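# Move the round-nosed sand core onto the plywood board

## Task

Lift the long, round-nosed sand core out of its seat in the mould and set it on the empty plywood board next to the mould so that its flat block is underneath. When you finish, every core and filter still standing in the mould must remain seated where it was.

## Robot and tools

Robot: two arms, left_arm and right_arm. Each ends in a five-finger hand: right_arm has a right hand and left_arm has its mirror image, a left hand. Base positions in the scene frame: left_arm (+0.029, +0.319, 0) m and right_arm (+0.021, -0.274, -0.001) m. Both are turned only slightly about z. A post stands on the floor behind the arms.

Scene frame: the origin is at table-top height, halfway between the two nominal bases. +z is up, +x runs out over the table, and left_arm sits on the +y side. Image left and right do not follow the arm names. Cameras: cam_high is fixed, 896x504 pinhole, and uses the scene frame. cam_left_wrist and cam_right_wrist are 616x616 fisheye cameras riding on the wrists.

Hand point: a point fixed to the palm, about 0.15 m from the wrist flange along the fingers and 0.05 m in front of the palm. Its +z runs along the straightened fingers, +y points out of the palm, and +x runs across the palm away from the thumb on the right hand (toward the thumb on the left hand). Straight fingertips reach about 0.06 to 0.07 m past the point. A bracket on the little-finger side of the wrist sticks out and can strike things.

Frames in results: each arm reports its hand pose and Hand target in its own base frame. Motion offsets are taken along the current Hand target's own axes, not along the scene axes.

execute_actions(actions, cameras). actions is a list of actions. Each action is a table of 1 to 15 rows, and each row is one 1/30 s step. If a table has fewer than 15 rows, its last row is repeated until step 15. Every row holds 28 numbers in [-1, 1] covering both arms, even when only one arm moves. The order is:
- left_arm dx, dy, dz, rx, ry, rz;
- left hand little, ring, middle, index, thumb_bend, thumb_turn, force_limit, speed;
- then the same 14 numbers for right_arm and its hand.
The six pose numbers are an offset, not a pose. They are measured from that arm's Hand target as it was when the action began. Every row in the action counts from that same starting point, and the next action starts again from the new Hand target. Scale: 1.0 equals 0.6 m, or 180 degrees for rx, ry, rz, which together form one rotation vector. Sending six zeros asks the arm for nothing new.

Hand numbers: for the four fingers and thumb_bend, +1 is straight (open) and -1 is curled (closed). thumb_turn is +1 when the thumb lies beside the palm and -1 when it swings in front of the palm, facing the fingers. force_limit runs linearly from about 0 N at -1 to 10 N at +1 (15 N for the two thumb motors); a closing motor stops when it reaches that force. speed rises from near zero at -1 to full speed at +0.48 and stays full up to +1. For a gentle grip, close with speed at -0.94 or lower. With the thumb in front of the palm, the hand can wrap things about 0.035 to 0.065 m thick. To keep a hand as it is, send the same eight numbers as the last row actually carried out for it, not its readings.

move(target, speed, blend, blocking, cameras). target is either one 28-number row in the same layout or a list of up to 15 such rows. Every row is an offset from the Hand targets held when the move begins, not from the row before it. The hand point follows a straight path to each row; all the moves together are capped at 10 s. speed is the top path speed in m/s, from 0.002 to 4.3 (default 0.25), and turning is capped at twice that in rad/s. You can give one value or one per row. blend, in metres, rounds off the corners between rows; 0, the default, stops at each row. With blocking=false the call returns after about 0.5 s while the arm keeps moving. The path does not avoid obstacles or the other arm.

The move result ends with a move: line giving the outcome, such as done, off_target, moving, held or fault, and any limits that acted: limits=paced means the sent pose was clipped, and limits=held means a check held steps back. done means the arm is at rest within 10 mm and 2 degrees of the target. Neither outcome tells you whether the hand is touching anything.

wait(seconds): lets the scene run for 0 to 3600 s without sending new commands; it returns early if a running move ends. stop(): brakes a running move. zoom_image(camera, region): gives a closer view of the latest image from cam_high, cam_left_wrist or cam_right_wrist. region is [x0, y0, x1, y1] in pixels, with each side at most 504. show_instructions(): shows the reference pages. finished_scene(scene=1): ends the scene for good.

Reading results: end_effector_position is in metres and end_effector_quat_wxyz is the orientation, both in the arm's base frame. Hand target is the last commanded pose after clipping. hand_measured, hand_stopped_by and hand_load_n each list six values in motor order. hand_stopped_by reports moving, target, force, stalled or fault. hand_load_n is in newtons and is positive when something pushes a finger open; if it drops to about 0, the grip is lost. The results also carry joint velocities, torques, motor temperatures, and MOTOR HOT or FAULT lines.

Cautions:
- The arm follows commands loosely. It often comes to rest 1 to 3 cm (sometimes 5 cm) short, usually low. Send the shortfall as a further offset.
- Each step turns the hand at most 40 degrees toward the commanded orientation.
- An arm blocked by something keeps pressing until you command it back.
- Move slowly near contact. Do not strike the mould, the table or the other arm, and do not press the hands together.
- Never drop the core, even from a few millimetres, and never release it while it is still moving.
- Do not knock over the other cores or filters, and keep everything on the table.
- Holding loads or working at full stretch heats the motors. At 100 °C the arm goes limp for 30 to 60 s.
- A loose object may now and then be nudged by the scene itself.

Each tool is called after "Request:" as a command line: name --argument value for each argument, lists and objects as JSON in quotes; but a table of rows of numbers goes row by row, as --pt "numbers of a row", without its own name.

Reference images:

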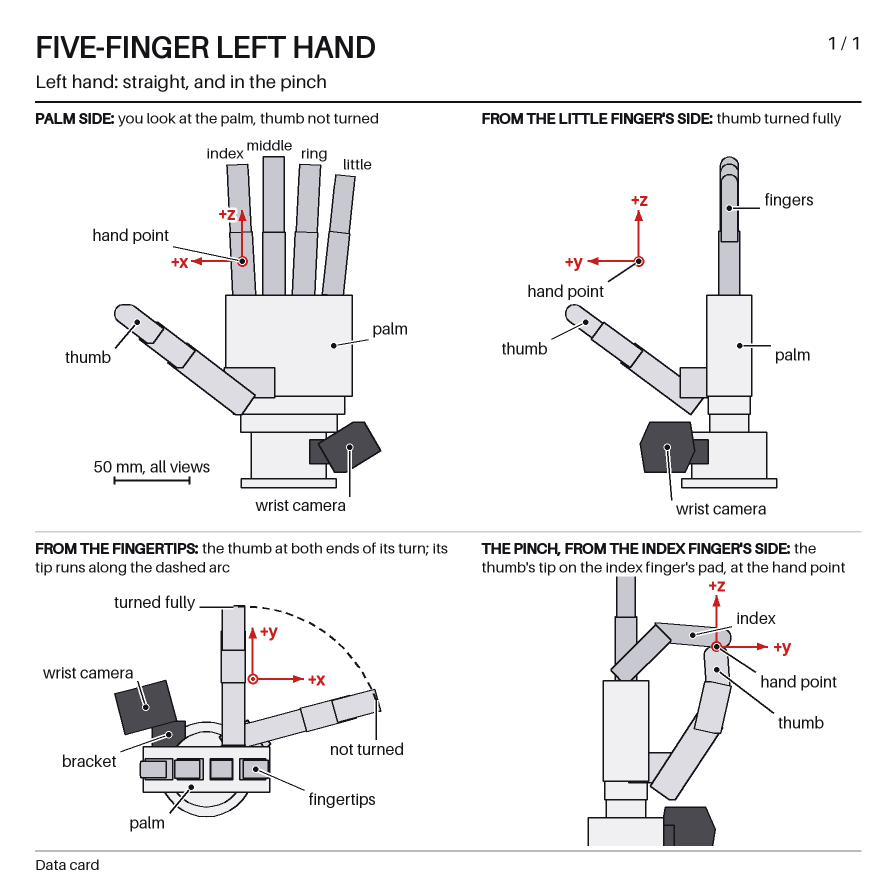

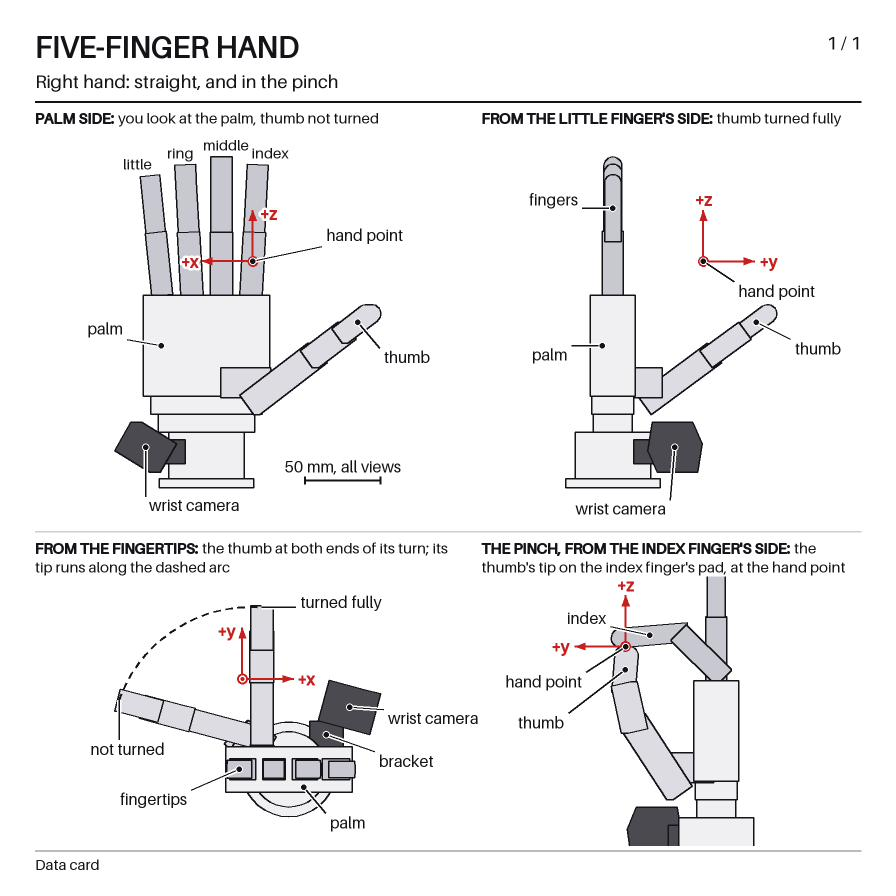

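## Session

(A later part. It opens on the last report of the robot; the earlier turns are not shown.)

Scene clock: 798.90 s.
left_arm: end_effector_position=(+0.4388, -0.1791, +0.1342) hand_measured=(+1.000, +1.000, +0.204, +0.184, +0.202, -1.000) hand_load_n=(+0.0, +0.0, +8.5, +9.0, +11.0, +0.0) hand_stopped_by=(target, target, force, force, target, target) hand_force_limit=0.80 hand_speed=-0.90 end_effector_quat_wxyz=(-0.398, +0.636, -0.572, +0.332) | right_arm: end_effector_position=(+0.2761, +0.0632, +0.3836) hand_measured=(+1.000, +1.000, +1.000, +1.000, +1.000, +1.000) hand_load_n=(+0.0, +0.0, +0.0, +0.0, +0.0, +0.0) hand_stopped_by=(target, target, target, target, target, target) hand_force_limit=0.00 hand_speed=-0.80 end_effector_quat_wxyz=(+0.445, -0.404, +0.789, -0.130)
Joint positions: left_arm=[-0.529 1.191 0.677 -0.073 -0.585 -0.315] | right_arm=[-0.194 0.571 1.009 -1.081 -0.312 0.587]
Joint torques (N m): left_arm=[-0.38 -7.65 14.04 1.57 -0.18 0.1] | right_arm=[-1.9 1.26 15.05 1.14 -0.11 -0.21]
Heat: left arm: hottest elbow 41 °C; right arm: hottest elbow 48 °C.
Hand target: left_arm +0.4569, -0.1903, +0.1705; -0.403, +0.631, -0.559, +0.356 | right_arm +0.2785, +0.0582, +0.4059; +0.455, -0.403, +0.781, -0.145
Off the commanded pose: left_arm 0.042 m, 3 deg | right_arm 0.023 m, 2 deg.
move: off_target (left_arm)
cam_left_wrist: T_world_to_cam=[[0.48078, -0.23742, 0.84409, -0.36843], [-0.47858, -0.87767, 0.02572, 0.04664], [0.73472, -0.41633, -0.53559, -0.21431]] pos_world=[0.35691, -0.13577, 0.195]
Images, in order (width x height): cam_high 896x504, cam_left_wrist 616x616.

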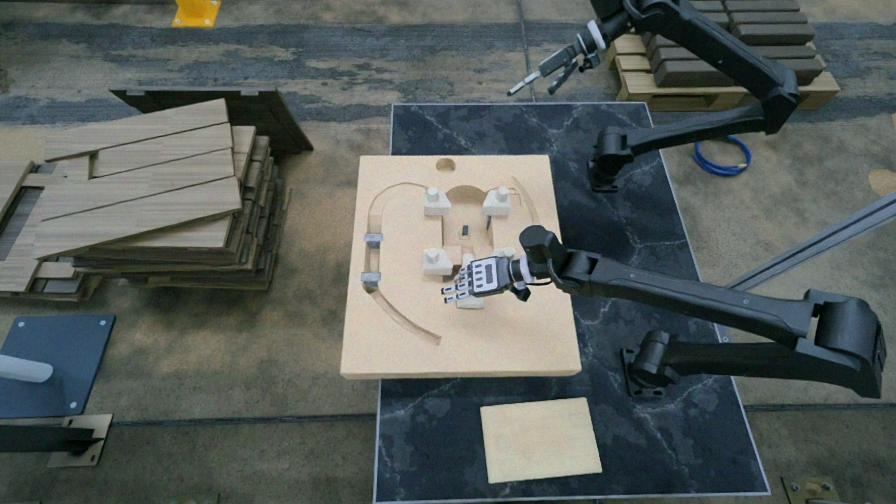

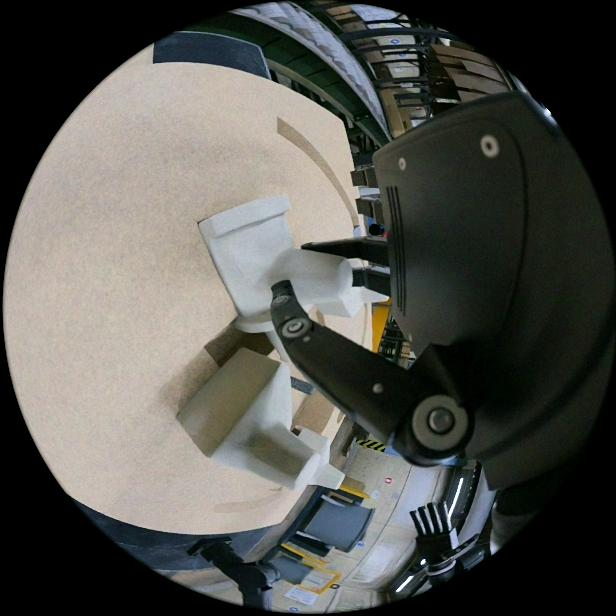

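Request:
move --target '[0,-0.0227,-0.0106,0,0,0, 1,1,-0.1,-0.1,0.2,-1, 0.8,-0.9, 0,0,0,0,0,0, 1,1,1,1,1,1,0,-0.8]' --speed 0.03 --cameras '["all"]'

Request:
zoom_image --camera "cam_left_wrist" --region '[180, 170, 400, 390]'

Request:
zoom_image --camera "cam_high" --region '[430, 230, 530, 320]'

Scene clock: 806.63 s.
left_arm: end_effector_position=(+0.4382, -0.1792, +0.1370) hand_measured=(+1.000, +1.000, +0.204, +0.184, +0.202, -1.000) hand_load_n=(+0.0, -0.5, +8.5, +8.5, +9.5, -0.5) hand_stopped_by=(target, target, force, force, target, target) hand_force_limit=0.80 hand_speed=-0.90 end_effector_quat_wxyz=(-0.395, +0.636, -0.579, +0.322) | right_arm: end_effector_position=(+0.2761, +0.0632, +0.3836) hand_measured=(+1.000, +1.000, +1.000, +1.000, +1.000, +1.000) hand_load_n=(+0.0, +0.0, +0.0, +0.0, +0.0, +0.0) hand_stopped_by=(target, target, target, target, target, target) hand_force_limit=0.00 hand_speed=-0.80 end_effector_quat_wxyz=(+0.445, -0.404, +0.789, -0.130)
Joint positions: left_arm=[-0.529 1.191 0.699 -0.12 -0.583 -0.315] | right_arm=[-0.194 0.571 1.009 -1.081 -0.312 0.587]
Joint torques (N m): left_arm=[-0.15 -9.52 14.46 1.58 -0.31 0.08] | right_arm=[-1.9 1.2 15.08 1.13 -0.12 -0.21]
Heat: left arm: hottest elbow 41 °C; right arm: hottest elbow 48 °C.
Hand target: left_arm +0.4569, -0.1903, +0.1855; -0.403, +0.631, -0.559, +0.356 | right_arm +0.2785, +0.0582, +0.4059; +0.455, -0.403, +0.781, -0.145
Off the commanded pose: left_arm 0.053 m, 5 deg | right_arm 0.023 m, 2 deg.
move: off_target (left_arm)
cam_left_wrist: T_world_to_cam=[[0.49878, -0.2479, 0.83052, -0.37837], [-0.47941, -0.8772, 0.02609, 0.0466], [0.72207, -0.41118, -0.55638, -0.20314]] pos_world=[0.35774, -0.13644, 0.2]
cam_right_wrist: T_world_to_cam=[[-0.58628, 0.43602, -0.68276, 0.39857], [-0.26606, 0.69242, 0.67065, -0.22754], [0.76517, 0.57485, -0.28994, -0.02508]] pos_world=[0.19232, -0.00181, 0.41746]

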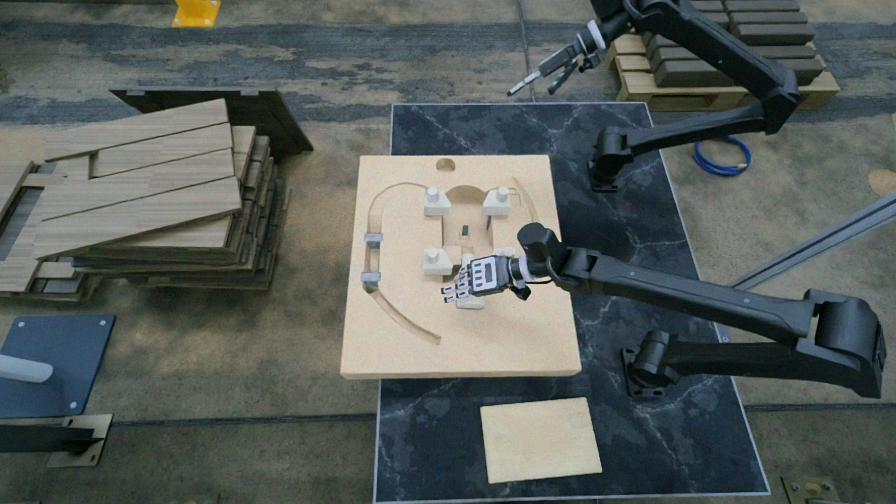

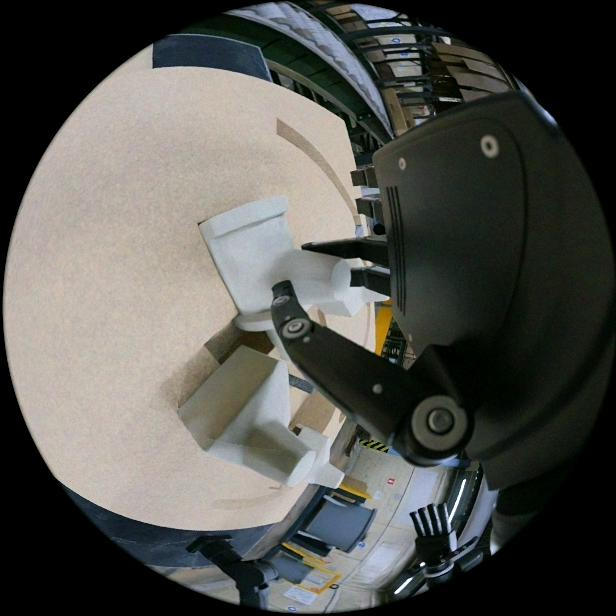

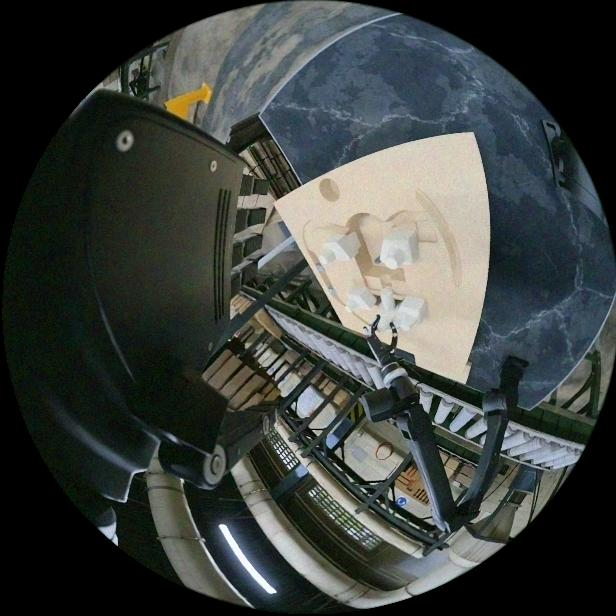

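Scaled by 2.291 from the camera's image (finer frame: 880x880).

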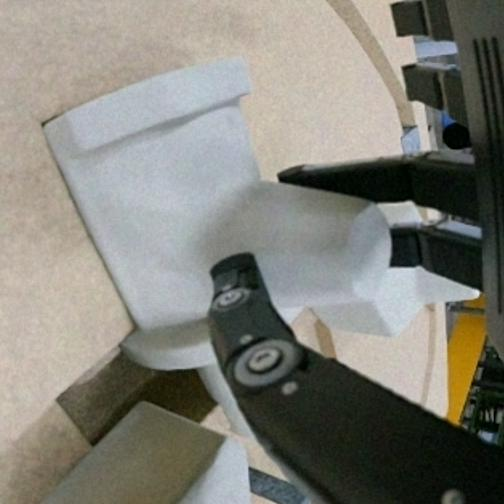

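Scaled by 5.040.

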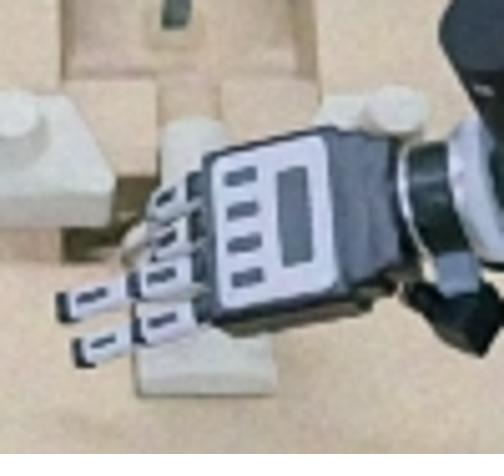

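Request:
move --target '[0,-0.0227,-0.0106,0,0,0, 1,1,-0.1,-0.1,0.2,-1, 0.8,-0.9, 0,0,0,0,0,0, 1,1,1,1,1,1,0,-0.8]' --speed 0.03 --cameras '["all"]'

Request:
zoom_image --camera "cam_left_wrist" --region '[180, 170, 400, 390]'

Request:
zoom_image --camera "cam_high" --region '[430, 230, 530, 320]'

Request:
zoom_image --camera "cam_right_wrist" --region '[330, 260, 430, 360]'

Scene clock: 828.70 s.
left_arm: end_effector_position=(+0.4452, -0.1834, +0.1789) hand_measured=(+1.000, +1.000, +0.204, +0.184, +0.200, -1.000) hand_load_n=(+0.0, +0.0, +0.0, +0.0, +0.0, +0.0) hand_stopped_by=(target, target, force, force, target, target) hand_force_limit=0.80 hand_speed=-0.90 end_effector_quat_wxyz=(-0.400, +0.634, -0.565, +0.345) | right_arm: end_effector_position=(+0.2761, +0.0632, +0.3836) hand_measured=(+1.000, +1.000, +1.000, +1.000, +1.000, +1.000) hand_load_n=(+0.0, +0.0, +0.0, +0.0, +0.0, -0.5) hand_stopped_by=(target, target, target, target, target, target) hand_force_limit=0.00 hand_speed=-0.80 end_effector_quat_wxyz=(+0.445, -0.404, +0.789, -0.130)
Joint positions: left_arm=[-0.529 1.141 0.753 -0.171 -0.583 -0.315] | right_arm=[-0.194 0.571 1.009 -1.081 -0.312 0.587]
Joint torques (N m): left_arm=[-0.44 -6.24 13.29 1.85 -0.27 0.08] | right_arm=[-1.85 1.2 15.06 1.14 -0.11 -0.21]
Heat: left arm: hottest elbow 41 °C; right arm: hottest elbow 48 °C.
Hand target: left_arm +0.4568, -0.1903, +0.2003; -0.403, +0.631, -0.559, +0.356 | right_arm +0.2785, +0.0582, +0.4059; +0.455, -0.403, +0.781, -0.145
Off the commanded pose: left_arm 0.026 m, 2 deg | right_arm 0.023 m, 2 deg.
move: off_target (left_arm)
cam_left_wrist: T_world_to_cam=[[0.45987, -0.22509, 0.85898, -0.40124], [-0.48085, -0.87636, 0.02779, 0.04573], [0.74653, -0.42582, -0.51125, -0.20825]] pos_world=[0.36198, -0.13892, 0.23692]
cam_right_wrist: T_world_to_cam=[[-0.58628, 0.43602, -0.68276, 0.39857], [-0.26606, 0.69242, 0.67065, -0.22754], [0.76517, 0.57485, -0.28994, -0.02508]] pos_world=[0.19232, -0.00181, 0.41746]

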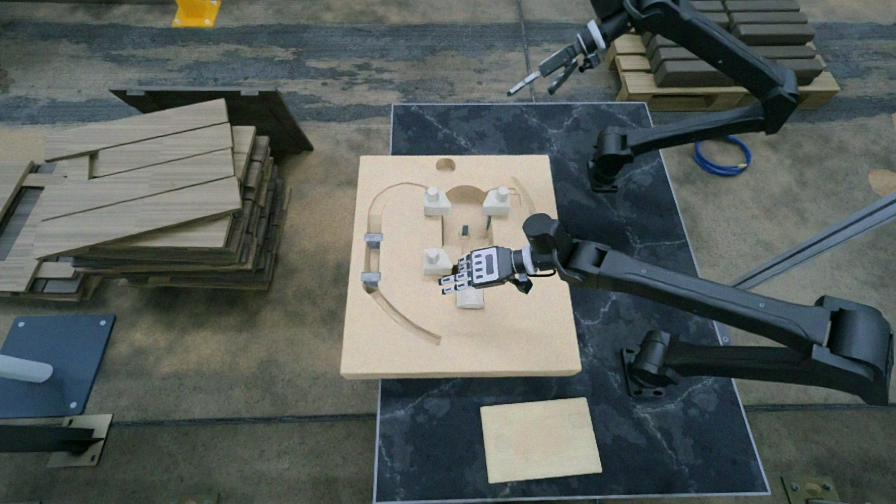

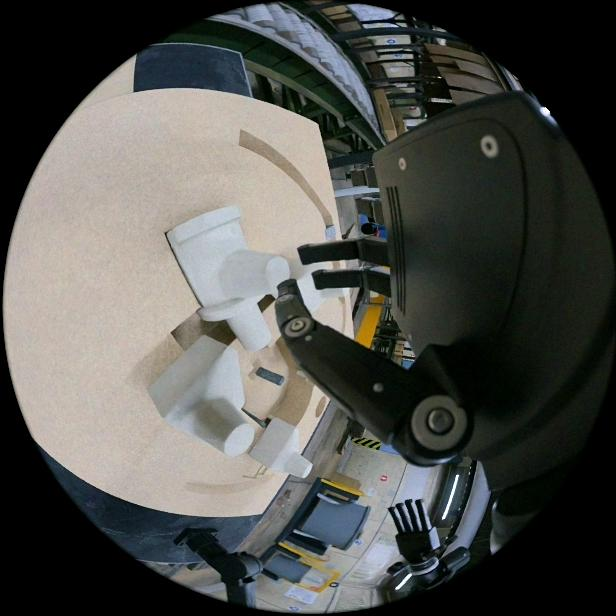

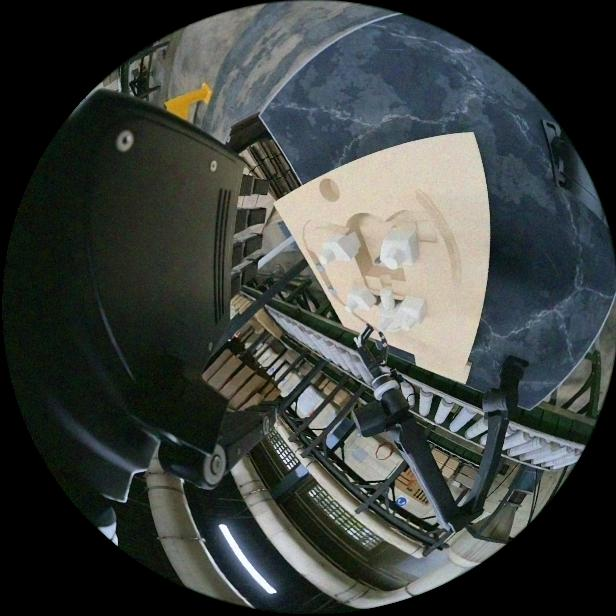

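Scaled by 2.291 from the camera's image (finer frame: 880x880).

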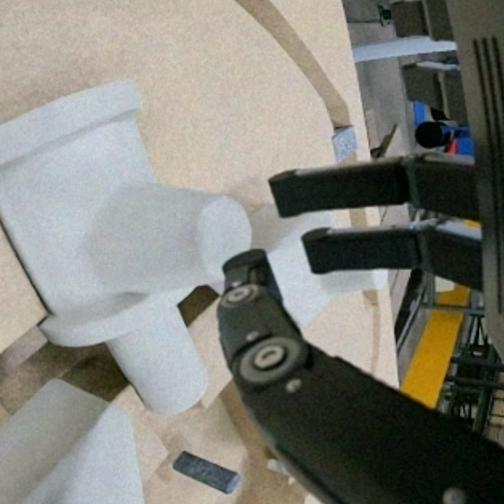

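Scaled by 5.040.

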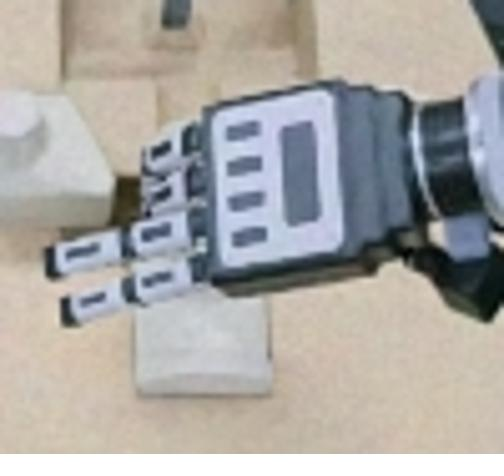

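Scaled by 5.040 from the camera's image (finer frame: 880x880).

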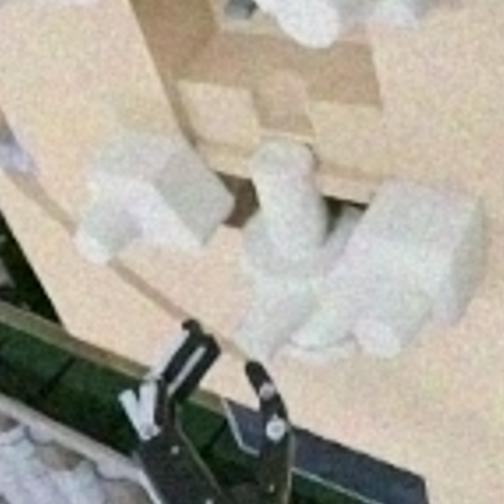

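Request:
move --pt "0 0 0 0 0 0 1 1 1 1 0.2 -1 0.5 -0.5 0 0 0 0 0 0 1 1 1 1 1 1 0 -0.8" --pt "-0.0202 0.0868 -0.0013 0 0 0 1 1 1 1 0.2 -1 0.5 -0.5 0 0 0 0 0 0 1 1 1 1 1 1 0 -0.8" --pt "-0.02 0.1455 0.027 0 0 0 1 1 1 1 0.2 -1 0.5 -0.5 0 0 0 0 0 0 1 1 1 1 1 1 0 -0.8" --speed 0.06

Scene clock: 872.10 s.
left_arm: end_effector_position=(+0.4360, -0.1785, +0.1238) hand_measured=(+1.000, +1.000, +1.000, +1.000, +0.200, -1.000) hand_load_n=(-0.5, +0.0, +0.0, +0.0, +0.5, +0.0) hand_stopped_by=(target, target, target, target, target, target) hand_force_limit=0.50 hand_speed=-0.50 end_effector_quat_wxyz=(-0.405, +0.632, -0.557, +0.356) | right_arm: end_effector_position=(+0.2761, +0.0632, +0.3836) hand_measured=(+1.000, +1.000, +1.000, +1.000, +1.000, +1.000) hand_load_n=(+0.0, +0.0, +0.0, +0.0, +0.0, -0.5) hand_stopped_by=(target, target, target, target, target, target) hand_force_limit=0.00 hand_speed=-0.80 end_effector_quat_wxyz=(+0.445, -0.404, +0.789, -0.130)
Joint positions: left_arm=[-0.534 1.193 0.61 0.053 -0.592 -0.315] | right_arm=[-0.194 0.571 1.009 -1.081 -0.312 0.587]
Joint torques (N m): left_arm=[-0.97 -5.6 7.64 3.58 -0.31 0] | right_arm=[-1.9 1.2 15.08 1.16 -0.11 -0.21]
Heat: left arm: hottest elbow 44 °C; right arm: hottest elbow 49 °C.
Hand target: left_arm +0.4333, -0.1812, +0.1144; -0.403, +0.631, -0.559, +0.356 | right_arm +0.2785, +0.0582, +0.4059; +0.455, -0.403, +0.781, -0.145
Off the commanded pose: left_arm 0.010 m, 0 deg | right_arm 0.023 m, 2 deg.
move: done

Request:
move --pt "0.002 -0.0525 -0.006 0 0 0 1 1 1 1 0.2 -1 0.5 -0.5 0 0 0 0 0 0 1 1 1 1 1 1 0 -0.8" --pt "0.0082 -0.0678 -0.0005 0 0 0 1 1 1 1 0.2 -1 0.5 -0.5 0 0 0 0 0 0 1 1 1 1 1 1 0 -0.8" --pt "0.021 -0.0612 0.005 0 0 0 1 1 1 1 0.2 -1 0.5 -0.5 0 0 0 0 0 0 1 1 1 1 1 1 0 -0.8" --speed 0.05

Scene clock: 882.20 s.
left_arm: end_effector_position=(+0.4365, -0.1786, +0.1262) hand_measured=(+1.000, +1.000, +1.000, +1.000, +0.200, -1.000) hand_load_n=(+0.0, +0.0, +0.0, +0.0, +0.0, +0.0) hand_stopped_by=(target, target, target, target, target, target) hand_force_limit=0.50 hand_speed=-0.50 end_effector_quat_wxyz=(-0.401, +0.634, -0.567, +0.341) | right_arm: end_effector_position=(+0.2761, +0.0632, +0.3836) hand_measured=(+1.000, +1.000, +1.000, +1.000, +1.000, +1.000) hand_load_n=(+0.0, +0.0, +0.0, +0.0, +0.0, +0.0) hand_stopped_by=(target, target, target, target, target, target) hand_force_limit=0.00 hand_speed=-0.80 end_effector_quat_wxyz=(+0.445, -0.404, +0.789, -0.130)
Joint positions: left_arm=[-0.532 1.195 0.642 -0.014 -0.588 -0.315] | right_arm=[-0.194 0.571 1.009 -1.081 -0.312 0.587]
Joint torques (N m): left_arm=[-0.67 -5.6 13.12 2.15 -0.32 0] | right_arm=[-1.96 1.26 15.09 1.14 -0.12 -0.21]
Heat: left arm: hottest elbow 42 °C; right arm: hottest elbow 49 °C.
Hand target: left_arm +0.4530, -0.1915, +0.1466; -0.403, +0.631, -0.559, +0.356 | right_arm +0.2785, +0.0582, +0.4059; +0.455, -0.403, +0.781, -0.145
Off the commanded pose: left_arm 0.029 m, 2 deg | right_arm 0.023 m, 2 deg.
move: off_target (left_arm)

Request:
move --pt "0 0 0 0 0 0 1 1 0.0 0.0 0.2 -1 0.0 -0.9 0 0 0 0 0 0 1 1 1 1 1 1 0 -0.8" --pt "0 0 0 0 0 0 1 1 -0.15 -0.15 0.2 -1 0.9 -0.9 0 0 0 0 0 0 1 1 1 1 1 1 0 -0.8"

Scene clock: 889.00 s.
left_arm: end_effector_position=(+0.4389, -0.1793, +0.1292) hand_measured=(+1.000, +1.000, +0.214, +0.212, +0.202, -1.000) hand_load_n=(+0.0, +0.0, +8.0, +9.5, +11.0, +0.0) hand_stopped_by=(target, target, force, force, target, target) hand_force_limit=0.90 hand_speed=-0.90 end_effector_quat_wxyz=(-0.402, +0.634, -0.564, +0.342) | right_arm: end_effector_position=(+0.2761, +0.0632, +0.3836) hand_measured=(+1.000, +1.000, +1.000, +1.000, +1.000, +1.000) hand_load_n=(+0.0, +0.0, +0.0, +0.0, +0.0, +0.0) hand_stopped_by=(target, target, target, target, target, target) hand_force_limit=0.00 hand_speed=-0.80 end_effector_quat_wxyz=(+0.445, -0.404, +0.789, -0.130)
Joint positions: left_arm=[-0.532 1.196 0.649 -0.014 -0.591 -0.315] | right_arm=[-0.194 0.571 1.009 -1.081 -0.312 0.587]
Joint torques (N m): left_arm=[-0.62 -5.95 12.55 2.17 -0.19 0.04] | right_arm=[-1.79 1.2 15.05 1.11 -0.11 -0.21]
Heat: left arm: hottest elbow 42 °C; right arm: hottest elbow 49 °C.
Hand target: left_arm +0.4530, -0.1914, +0.1465; -0.403, +0.631, -0.559, +0.356 | right_arm +0.2785, +0.0582, +0.4059; +0.455, -0.403, +0.781, -0.145
Off the commanded pose: left_arm 0.025 m, 2 deg | right_arm 0.023 m, 2 deg.
move: done; target 2's new numbers were sent with left_arm's hand 0.027 m and 2 deg from that target

Request:
move --target '[0,0,0,0,0,0, 1,1,-0.15,-0.15,0.05,-1, 0.95,-0.9, 0,0,0,0,0,0, 1,1,1,1,1,1,0,-0.8]' --cameras '["cam_left_wrist"]'

Request:
zoom_image --camera "cam_left_wrist" --region '[180, 170, 400, 390]'

Scene clock: 893.13 s.
left_arm: end_effector_position=(+0.4389, -0.1793, +0.1292) hand_measured=(+1.000, +1.000, +0.214, +0.212, +0.178, -1.000) hand_load_n=(+0.0, +0.0, +8.5, +10.5, +14.5, +0.0) hand_stopped_by=(target, target, force, force, force, target) hand_force_limit=0.95 hand_speed=-0.90 end_effector_quat_wxyz=(-0.402, +0.634, -0.564, +0.342) | right_arm: end_effector_position=(+0.2761, +0.0632, +0.3836) hand_measured=(+1.000, +1.000, +1.000, +1.000, +1.000, +1.000) hand_load_n=(+0.0, +0.0, +0.0, -0.5, +0.0, +0.0) hand_stopped_by=(target, target, target, target, target, target) hand_force_limit=0.00 hand_speed=-0.80 end_effector_quat_wxyz=(+0.445, -0.404, +0.789, -0.130)
Joint positions: left_arm=[-0.532 1.196 0.649 -0.014 -0.591 -0.315] | right_arm=[-0.194 0.571 1.009 -1.081 -0.312 0.587]
Joint torques (N m): left_arm=[-0.62 -5.71 12.55 2.17 -0.21 0.03] | right_arm=[-1.96 1.14 15.06 1.16 -0.1 -0.21]
Heat: left arm: hottest elbow 41 °C; right arm: hottest elbow 49 °C.
Hand target: left_arm +0.4530, -0.1914, +0.1465; -0.403, +0.631, -0.559, +0.356 | right_arm +0.2785, +0.0582, +0.4059; +0.455, -0.403, +0.781, -0.145
Off the commanded pose: left_arm 0.025 m, 2 deg | right_arm 0.023 m, 2 deg.
move: done
cam_left_wrist: T_world_to_cam=[[0.46062, -0.22738, 0.85798, -0.35546], [-0.47698, -0.8786, 0.02324, 0.04607], [0.74854, -0.41995, -0.51316, -0.22681]] pos_world=[0.35548, -0.13559, 0.18752]

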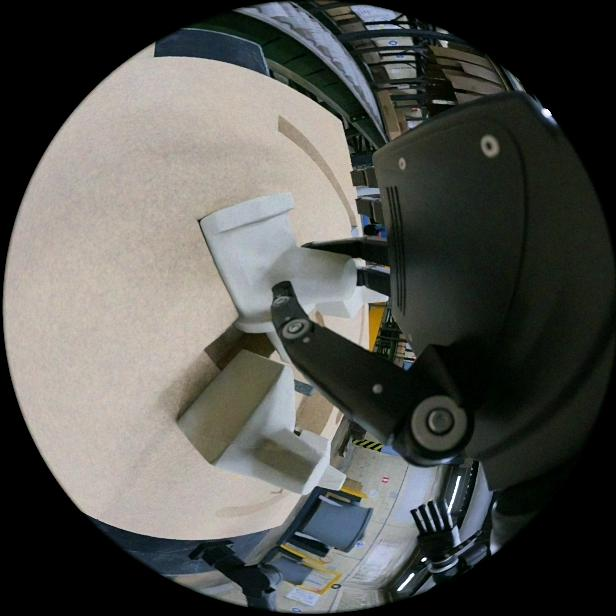

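Scaled by 2.291 from the camera's image (finer frame: 880x880).

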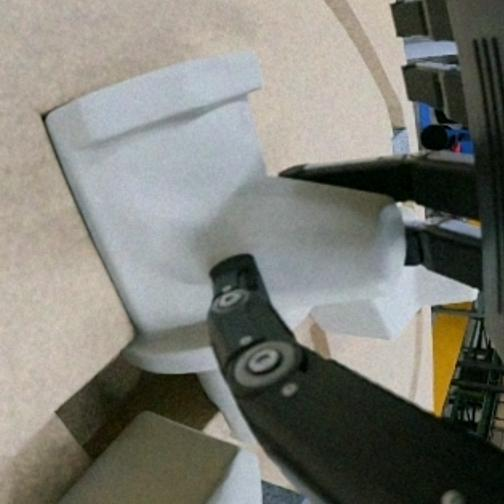

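Request:
move --target '[0,-0.0227,-0.0106,0.025,0,0, 1,1,-0.15,-0.15,0.05,-1, 0.95,-0.9, 0,0,0,0,0,0, 1,1,1,1,1,1,0,-0.8]' --speed 0.03 --cameras '["cam_left_wrist","cam_high"]'

Request:
zoom_image --camera "cam_left_wrist" --region '[180, 170, 400, 390]'

Request:
zoom_image --camera "cam_high" --region '[430, 230, 530, 320]'

Scene clock: 904.30 s.
left_arm: end_effector_position=(+0.4405, -0.1801, +0.1343) hand_measured=(+1.000, +1.000, +0.214, +0.212, +0.178, -1.000) hand_load_n=(+0.0, +0.0, +7.5, +5.5, +12.0, +1.5) hand_stopped_by=(target, target, force, force, force, target) hand_force_limit=0.95 hand_speed=-0.90 end_effector_quat_wxyz=(-0.419, +0.624, -0.565, +0.342) | right_arm: end_effector_position=(+0.2761, +0.0632, +0.3836) hand_measured=(+1.000, +1.000, +1.000, +1.000, +1.000, +1.000) hand_load_n=(+0.0, +0.0, +0.0, +0.0, +0.0, -0.5) hand_stopped_by=(target, target, target, target, target, target) hand_force_limit=0.00 hand_speed=-0.80 end_effector_quat_wxyz=(+0.445, -0.404, +0.789, -0.130)
Joint positions: left_arm=[-0.547 1.196 0.649 0.01 -0.624 -0.284] | right_arm=[-0.194 0.571 1.009 -1.081 -0.312 0.587]
Joint torques (N m): left_arm=[-1.14 -8 10.3 4.83 -0.5 0.12] | right_arm=[-1.85 1.2 15.09 1.13 -0.11 -0.21]
Heat: left arm: hottest elbow 40 °C; right arm: hottest elbow 49 °C.
Hand target: left_arm +0.4529, -0.1914, +0.1615; -0.427, +0.615, -0.544, +0.378 | right_arm +0.2785, +0.0582, +0.4059; +0.455, -0.403, +0.781, -0.145
Off the commanded pose: left_arm 0.032 m, 5 deg | right_arm 0.023 m, 2 deg.
move: off_target (left_arm)
cam_left_wrist: T_world_to_cam=[[0.43898, -0.25353, 0.86199, -0.35644], [-0.47784, -0.87832, -0.01499, 0.0516], [0.7609, -0.40531, -0.50671, -0.22936]] pos_world=[0.35565, -0.13801, 0.1918]
Images, in order (width x height): cam_high 896x504, cam_left_wrist 616x616.

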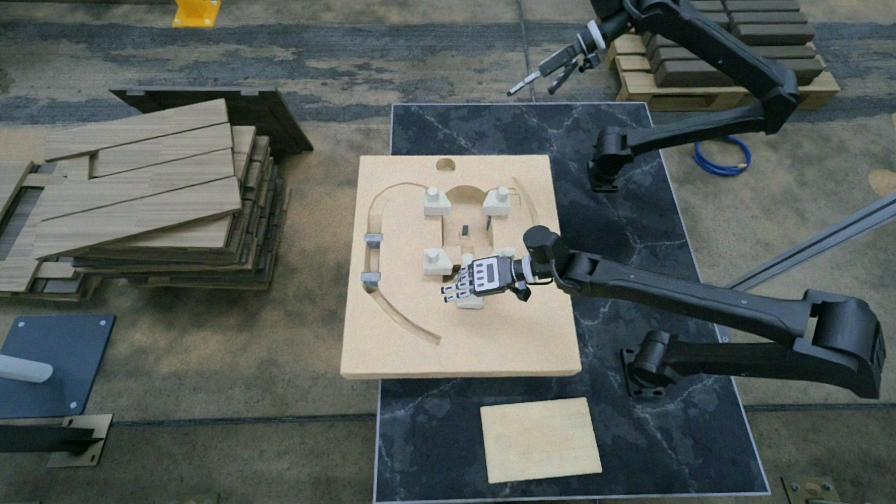

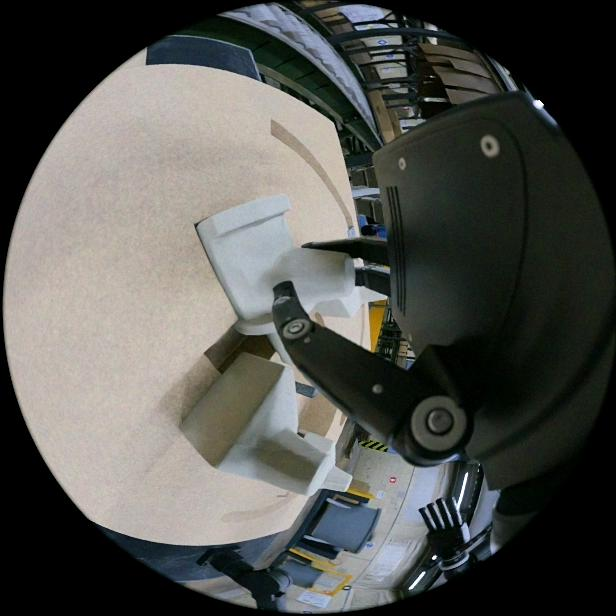

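Scaled by 2.291 from the camera's image (finer frame: 880x880).

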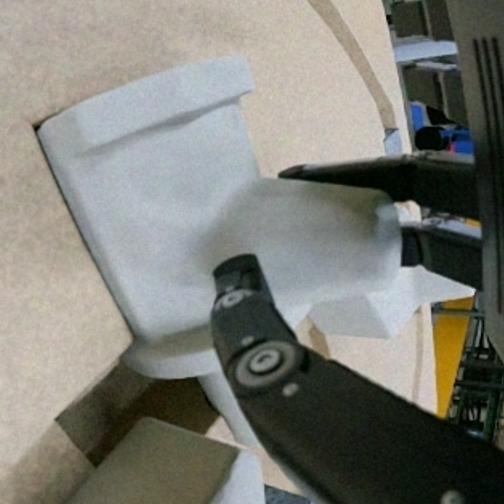

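Scaled by 5.040.

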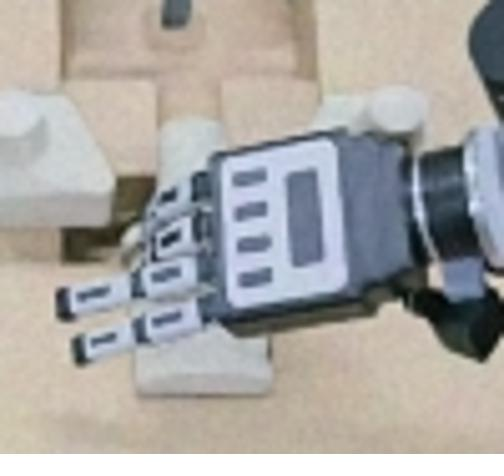

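Request:
move --target '[0,-0.0312,-0.0117,0,0,0, 1,1,-0.15,-0.15,0.05,-1, 0.95,-0.9, 0,0,0,0,0,0, 1,1,1,1,1,1,0,-0.8]' --speed 0.03 --cameras '["cam_left_wrist","cam_high"]'

Request:
zoom_image --camera "cam_left_wrist" --region '[180, 170, 400, 390]'

Request:
zoom_image --camera "cam_high" --region '[430, 230, 530, 320]'

Scene clock: 912.20 s.
left_arm: end_effector_position=(+0.4386, -0.1789, +0.1349) hand_measured=(+1.000, +1.000, +0.214, +0.212, +0.178, -1.000) hand_load_n=(+0.0, +0.0, +7.5, +4.5, +11.0, +1.5) hand_stopped_by=(target, target, force, force, force, target) hand_force_limit=0.95 hand_speed=-0.90 end_effector_quat_wxyz=(-0.419, +0.623, -0.567, +0.339) | right_arm: end_effector_position=(+0.2761, +0.0632, +0.3836) hand_measured=(+1.000, +1.000, +1.000, +1.000, +1.000, +1.000) hand_load_n=(+0.0, +0.0, +0.0, +0.0, +0.0, +0.0) hand_stopped_by=(target, target, target, target, target, target) hand_force_limit=0.00 hand_speed=-0.80 end_effector_quat_wxyz=(+0.445, -0.404, +0.789, -0.130)
Joint positions: left_arm=[-0.547 1.189 0.649 -0.003 -0.624 -0.282] | right_arm=[-0.194 0.571 1.009 -1.081 -0.312 0.587]
Joint torques (N m): left_arm=[-0.97 -9.47 12.79 2.67 -0.46 0.12] | right_arm=[-1.85 1.14 15.08 1.14 -0.11 -0.21]
Heat: left arm: hottest elbow 40 °C; right arm: hottest elbow 49 °C.
Hand target: left_arm +0.4529, -0.1914, +0.1815; -0.427, +0.615, -0.544, +0.378 | right_arm +0.2785, +0.0582, +0.4059; +0.455, -0.403, +0.781, -0.145
Off the commanded pose: left_arm 0.050 m, 5 deg | right_arm 0.023 m, 2 deg.
move: off_target (left_arm)
cam_left_wrist: T_world_to_cam=[[0.44292, -0.25809, 0.85861, -0.35786], [-0.47874, -0.87779, -0.0169, 0.05249], [0.75805, -0.40357, -0.51235, -0.22479]] pos_world=[0.35404, -0.137, 0.19297]
Images, in order (width x height): cam_high 896x504, cam_left_wrist 616x616.

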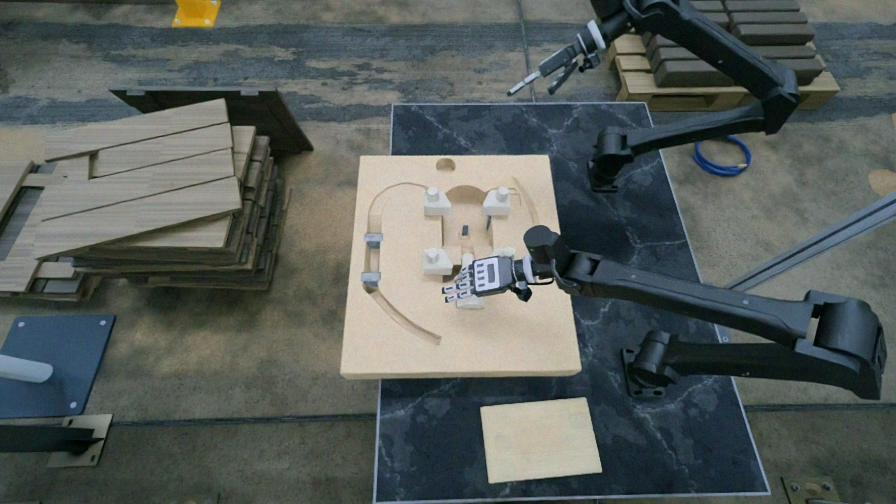

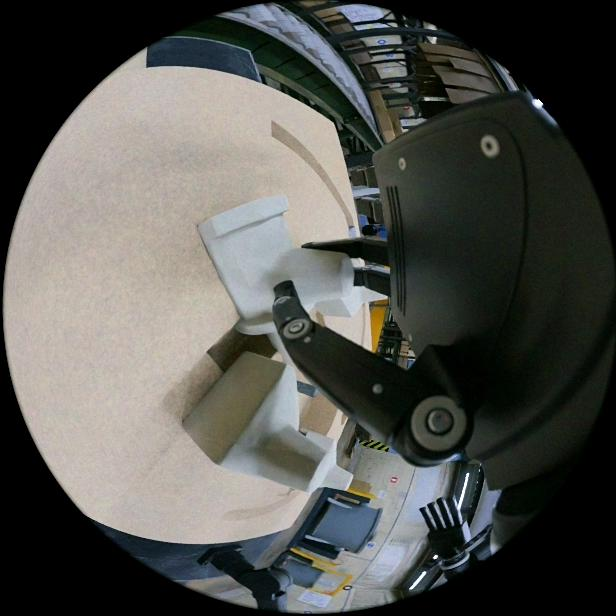

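Scaled by 2.291 from the camera's image (finer frame: 880x880).

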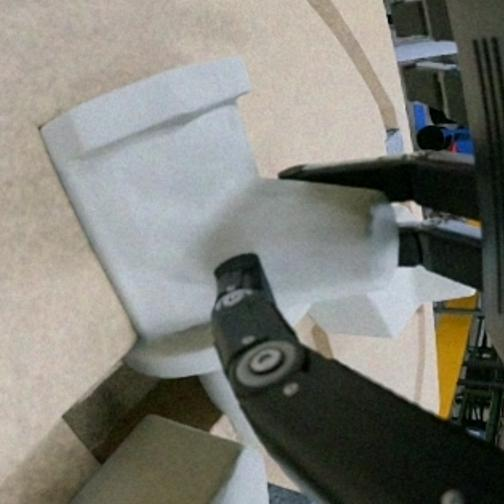

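Scaled by 5.040.

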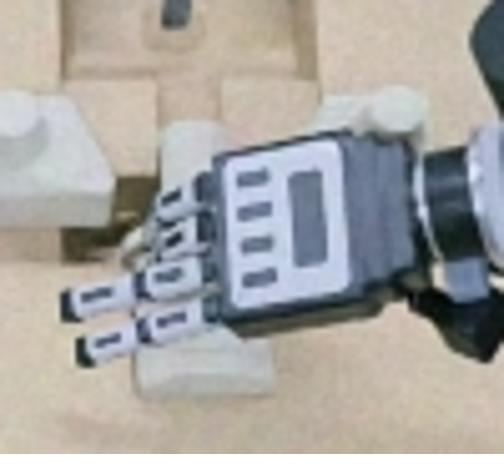

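Request:
move --target '[0,-0.0234,-0.0088,0,0,0, 1,1,-0.15,-0.15,0.05,-1, 0.95,-0.9, 0,0,0,0,0,0, 1,1,1,1,1,1,0,-0.8]' --speed 0.03 --cameras '["cam_left_wrist","cam_high"]'

Request:
zoom_image --camera "cam_left_wrist" --region '[180, 170, 400, 390]'

Request:
zoom_image --camera "cam_high" --region '[430, 230, 530, 320]'

Scene clock: 919.97 s.
left_arm: end_effector_position=(+0.4429, -0.1810, +0.1756) hand_measured=(+1.000, +1.000, +0.212, +0.212, +0.174, -1.000) hand_load_n=(+0.0, +0.0, +0.0, +0.0, +0.0, +0.0) hand_stopped_by=(target, target, force, force, force, target) hand_force_limit=0.95 hand_speed=-0.90 end_effector_quat_wxyz=(-0.425, +0.621, -0.548, +0.366) | right_arm: end_effector_position=(+0.2761, +0.0632, +0.3836) hand_measured=(+1.000, +1.000, +1.000, +1.000, +1.000, +1.000) hand_load_n=(+0.0, +0.0, +0.0, +0.0, +0.0, +0.0) hand_stopped_by=(target, target, target, target, target, target) hand_force_limit=0.00 hand_speed=-0.80 end_effector_quat_wxyz=(+0.445, -0.404, +0.789, -0.130)
Joint positions: left_arm=[-0.548 1.125 0.682 -0.032 -0.628 -0.282] | right_arm=[-0.194 0.571 1.009 -1.081 -0.312 0.587]
Joint torques (N m): left_arm=[-0.97 -5.89 13.12 1.74 -0.28 0.12] | right_arm=[-1.9 1.2 15.05 1.13 -0.11 -0.21]
Heat: left arm: hottest elbow 39 °C; right arm: hottest elbow 49 °C.
Hand target: left_arm +0.4529, -0.1914, +0.1965; -0.427, +0.615, -0.544, +0.378 | right_arm +0.2785, +0.0582, +0.4059; +0.455, -0.403, +0.781, -0.145
Off the commanded pose: left_arm 0.025 m, 2 deg | right_arm 0.023 m, 2 deg.
move: off_target (left_arm)
cam_left_wrist: T_world_to_cam=[[0.39194, -0.2275, 0.89142, -0.37291], [-0.47525, -0.87971, -0.01555, 0.05131], [0.78773, -0.41755, -0.45292, -0.23415]] pos_world=[0.35499, -0.13748, 0.22716]
Images, in order (width x height): cam_high 896x504, cam_left_wrist 616x616.

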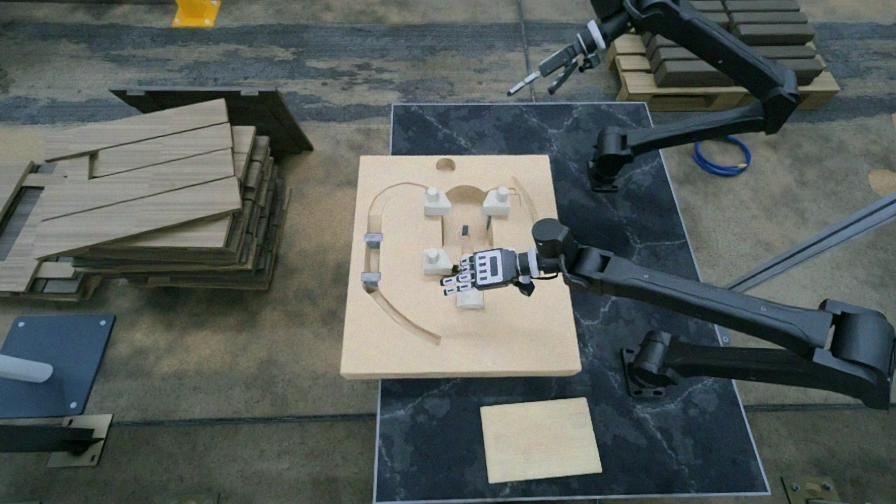

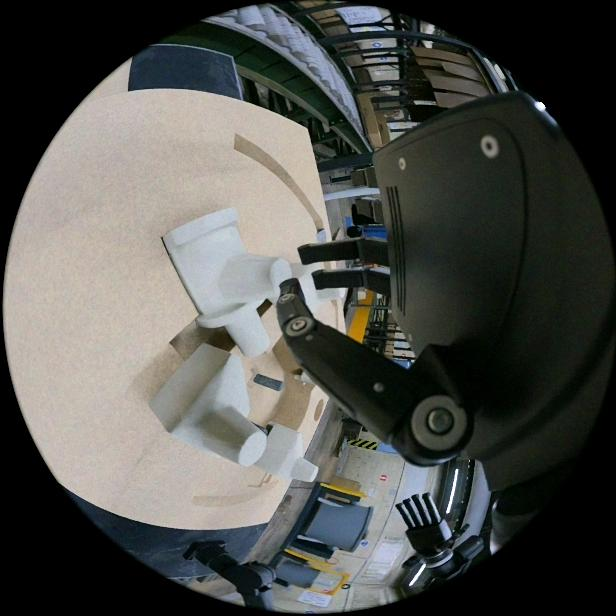

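Scaled by 2.291 from the camera's image (finer frame: 880x880).

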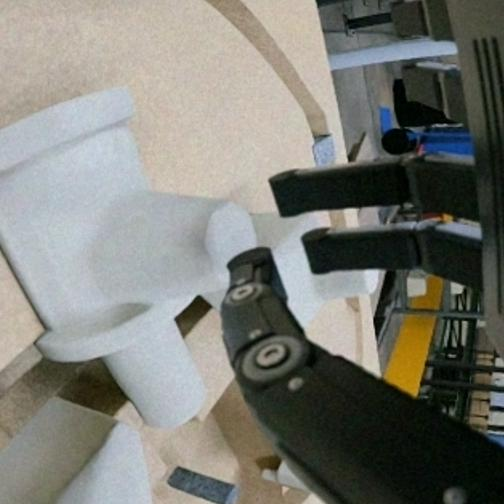

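Scaled by 5.040.

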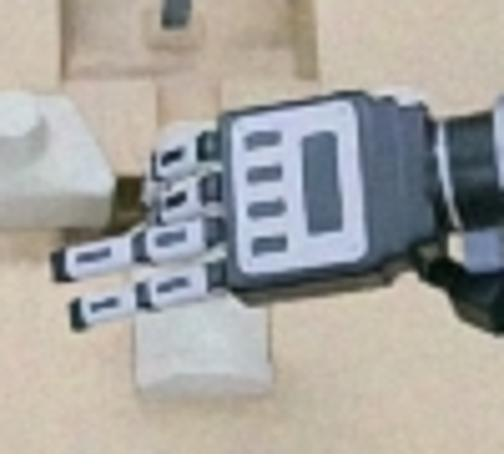

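Request:
move --pt "0 0 0 0 0 0 1 1 1 1 0.2 -1 0.5 -0.5 0 0 0 0 0 0 1 1 1 1 1 1 0 -0.8" --pt "-0.0205 0.0783 -0.0042 -0.025 0 0 1 1 1 1 0.2 -1 0.5 -0.5 0 0 0 0 0 0 1 1 1 1 1 1 0 -0.8" --pt "-0.0187 0.1388 0.0193 -0.025 0 0 1 1 1 1 0.2 -1 0.5 -0.5 0 0 0 0 0 0 1 1 1 1 1 1 0 -0.8" --speed 0.06

Scene clock: 958.77 s.
left_arm: end_effector_position=(+0.4347, -0.1837, +0.1245) hand_measured=(+1.000, +1.000, +1.000, +1.000, +0.200, -1.000) hand_load_n=(+0.0, +0.0, +0.0, +0.0, +0.0, +0.0) hand_stopped_by=(target, target, target, target, target, target) hand_force_limit=0.50 hand_speed=-0.50 end_effector_quat_wxyz=(-0.406, +0.627, -0.561, +0.356) | right_arm: end_effector_position=(+0.2761, +0.0632, +0.3836) hand_measured=(+1.000, +1.000, +1.000, +1.000, +1.000, +1.000) hand_load_n=(+0.0, +0.0, +0.0, +0.0, +0.0, +0.0) hand_stopped_by=(target, target, target, target, target, target) hand_force_limit=0.00 hand_speed=-0.80 end_effector_quat_wxyz=(+0.445, -0.404, +0.789, -0.130)
Joint positions: left_arm=[-0.548 1.195 0.613 0.054 -0.599 -0.309] | right_arm=[-0.194 0.571 1.009 -1.081 -0.312 0.587]
Joint torques (N m): left_arm=[-0.32 -5.48 7.66 3.34 -0.14 -0.09] | right_arm=[-1.85 1.2 15.09 1.13 -0.12 -0.21]
Heat: left arm: hottest elbow 41 °C; right arm: hottest elbow 49 °C.
Hand target: left_arm +0.4335, -0.1825, +0.1145; -0.403, +0.631, -0.559, +0.356 | right_arm +0.2785, +0.0582, +0.4059; +0.455, -0.403, +0.781, -0.145
Off the commanded pose: left_arm 0.010 m, 1 deg | right_arm 0.023 m, 2 deg.
move: done

Request:
move --pt "-0.0055 -0.0527 -0.0055 0 0 0 1 1 1 1 0.2 -1 0.5 -0.5 0 0 0 0 0 0 1 1 1 1 1 1 0 -0.8" --pt "-0.0023 -0.068 0.0003 0 0 0 1 1 1 1 0.2 -1 0.5 -0.5 0 0 0 0 0 0 1 1 1 1 1 1 0 -0.8" --pt "0.0057 -0.0622 0.0063 0 0 0 1 1 1 1 0.2 -1 0.5 -0.5 0 0 0 0 0 0 1 1 1 1 1 1 0 -0.8" --speed 0.05

Scene clock: 970.03 s.
left_arm: end_effector_position=(+0.4348, -0.1743, +0.1263) hand_measured=(+1.000, +1.000, +1.000, +1.000, +0.200, -1.000) hand_load_n=(+0.0, +0.0, +0.0, +0.0, +0.0, +0.0) hand_stopped_by=(target, target, target, target, target, target) hand_force_limit=0.50 hand_speed=-0.50 end_effector_quat_wxyz=(-0.398, +0.634, -0.567, +0.343) | right_arm: end_effector_position=(+0.2761, +0.0632, +0.3836) hand_measured=(+1.000, +1.000, +1.000, +1.000, +1.000, +1.000) hand_load_n=(-0.5, -0.5, +0.0, +0.0, +0.0, +0.0) hand_stopped_by=(target, target, target, target, target, target) hand_force_limit=0.00 hand_speed=-0.80 end_effector_quat_wxyz=(+0.445, -0.404, +0.789, -0.130)
Joint positions: left_arm=[-0.52 1.182 0.632 -0.011 -0.572 -0.309] | right_arm=[-0.194 0.571 1.009 -1.081 -0.312 0.587]
Joint torques (N m): left_arm=[-0.03 -5.77 13.09 2.28 -0.33 0.08] | right_arm=[-1.9 1.2 15.06 1.11 -0.11 -0.21]
Heat: left arm: hottest elbow 40 °C; right arm: hottest elbow 50 °C.
Hand target: left_arm +0.4528, -0.1836, +0.1467; -0.403, +0.631, -0.559, +0.356 | right_arm +0.2785, +0.0582, +0.4059; +0.455, -0.403, +0.781, -0.145
Off the commanded pose: left_arm 0.029 m, 2 deg | right_arm 0.023 m, 2 deg.
move: off_target (left_arm)

Request:
move --target '[0.0165,0.0009,-0.0018,0,0,0, 1,1,1,1,0.2,-1, 0.5,-0.5, 0,0,0,0,0,0, 1,1,1,1,1,1,0,-0.8]' --speed 0.05

Scene clock: 974.20 s.
left_arm: end_effector_position=(+0.4372, -0.1804, +0.1279) hand_measured=(+1.000, +1.000, +1.000, +1.000, +0.200, -1.000) hand_load_n=(+0.0, +0.0, +0.0, +0.0, +0.5, +0.0) hand_stopped_by=(target, target, target, target, target, target) hand_force_limit=0.50 hand_speed=-0.50 end_effector_quat_wxyz=(-0.403, +0.631, -0.568, +0.342) | right_arm: end_effector_position=(+0.2761, +0.0632, +0.3836) hand_measured=(+1.000, +1.000, +1.000, +1.000, +1.000, +1.000) hand_load_n=(+0.0, +0.0, +0.0, +0.0, +0.0, +0.0) hand_stopped_by=(target, target, target, target, target, target) hand_force_limit=0.00 hand_speed=-0.80 end_effector_quat_wxyz=(+0.445, -0.404, +0.789, -0.130)
Joint positions: left_arm=[-0.536 1.196 0.645 -0.011 -0.592 -0.309] | right_arm=[-0.194 0.571 1.009 -1.081 -0.312 0.587]
Joint torques (N m): left_arm=[-0.56 -5.54 13.04 1.94 -0.36 -0.07] | right_arm=[-1.85 1.14 15.06 1.14 -0.12 -0.21]
Heat: left arm: hottest elbow 40 °C; right arm: hottest elbow 50 °C.
Hand target: left_arm +0.4529, -0.1936, +0.1468; -0.403, +0.631, -0.559, +0.356 | right_arm +0.2785, +0.0582, +0.4059; +0.455, -0.403, +0.781, -0.145
Off the commanded pose: left_arm 0.028 m, 2 deg | right_arm 0.023 m, 2 deg.
move: off_target (left_arm)


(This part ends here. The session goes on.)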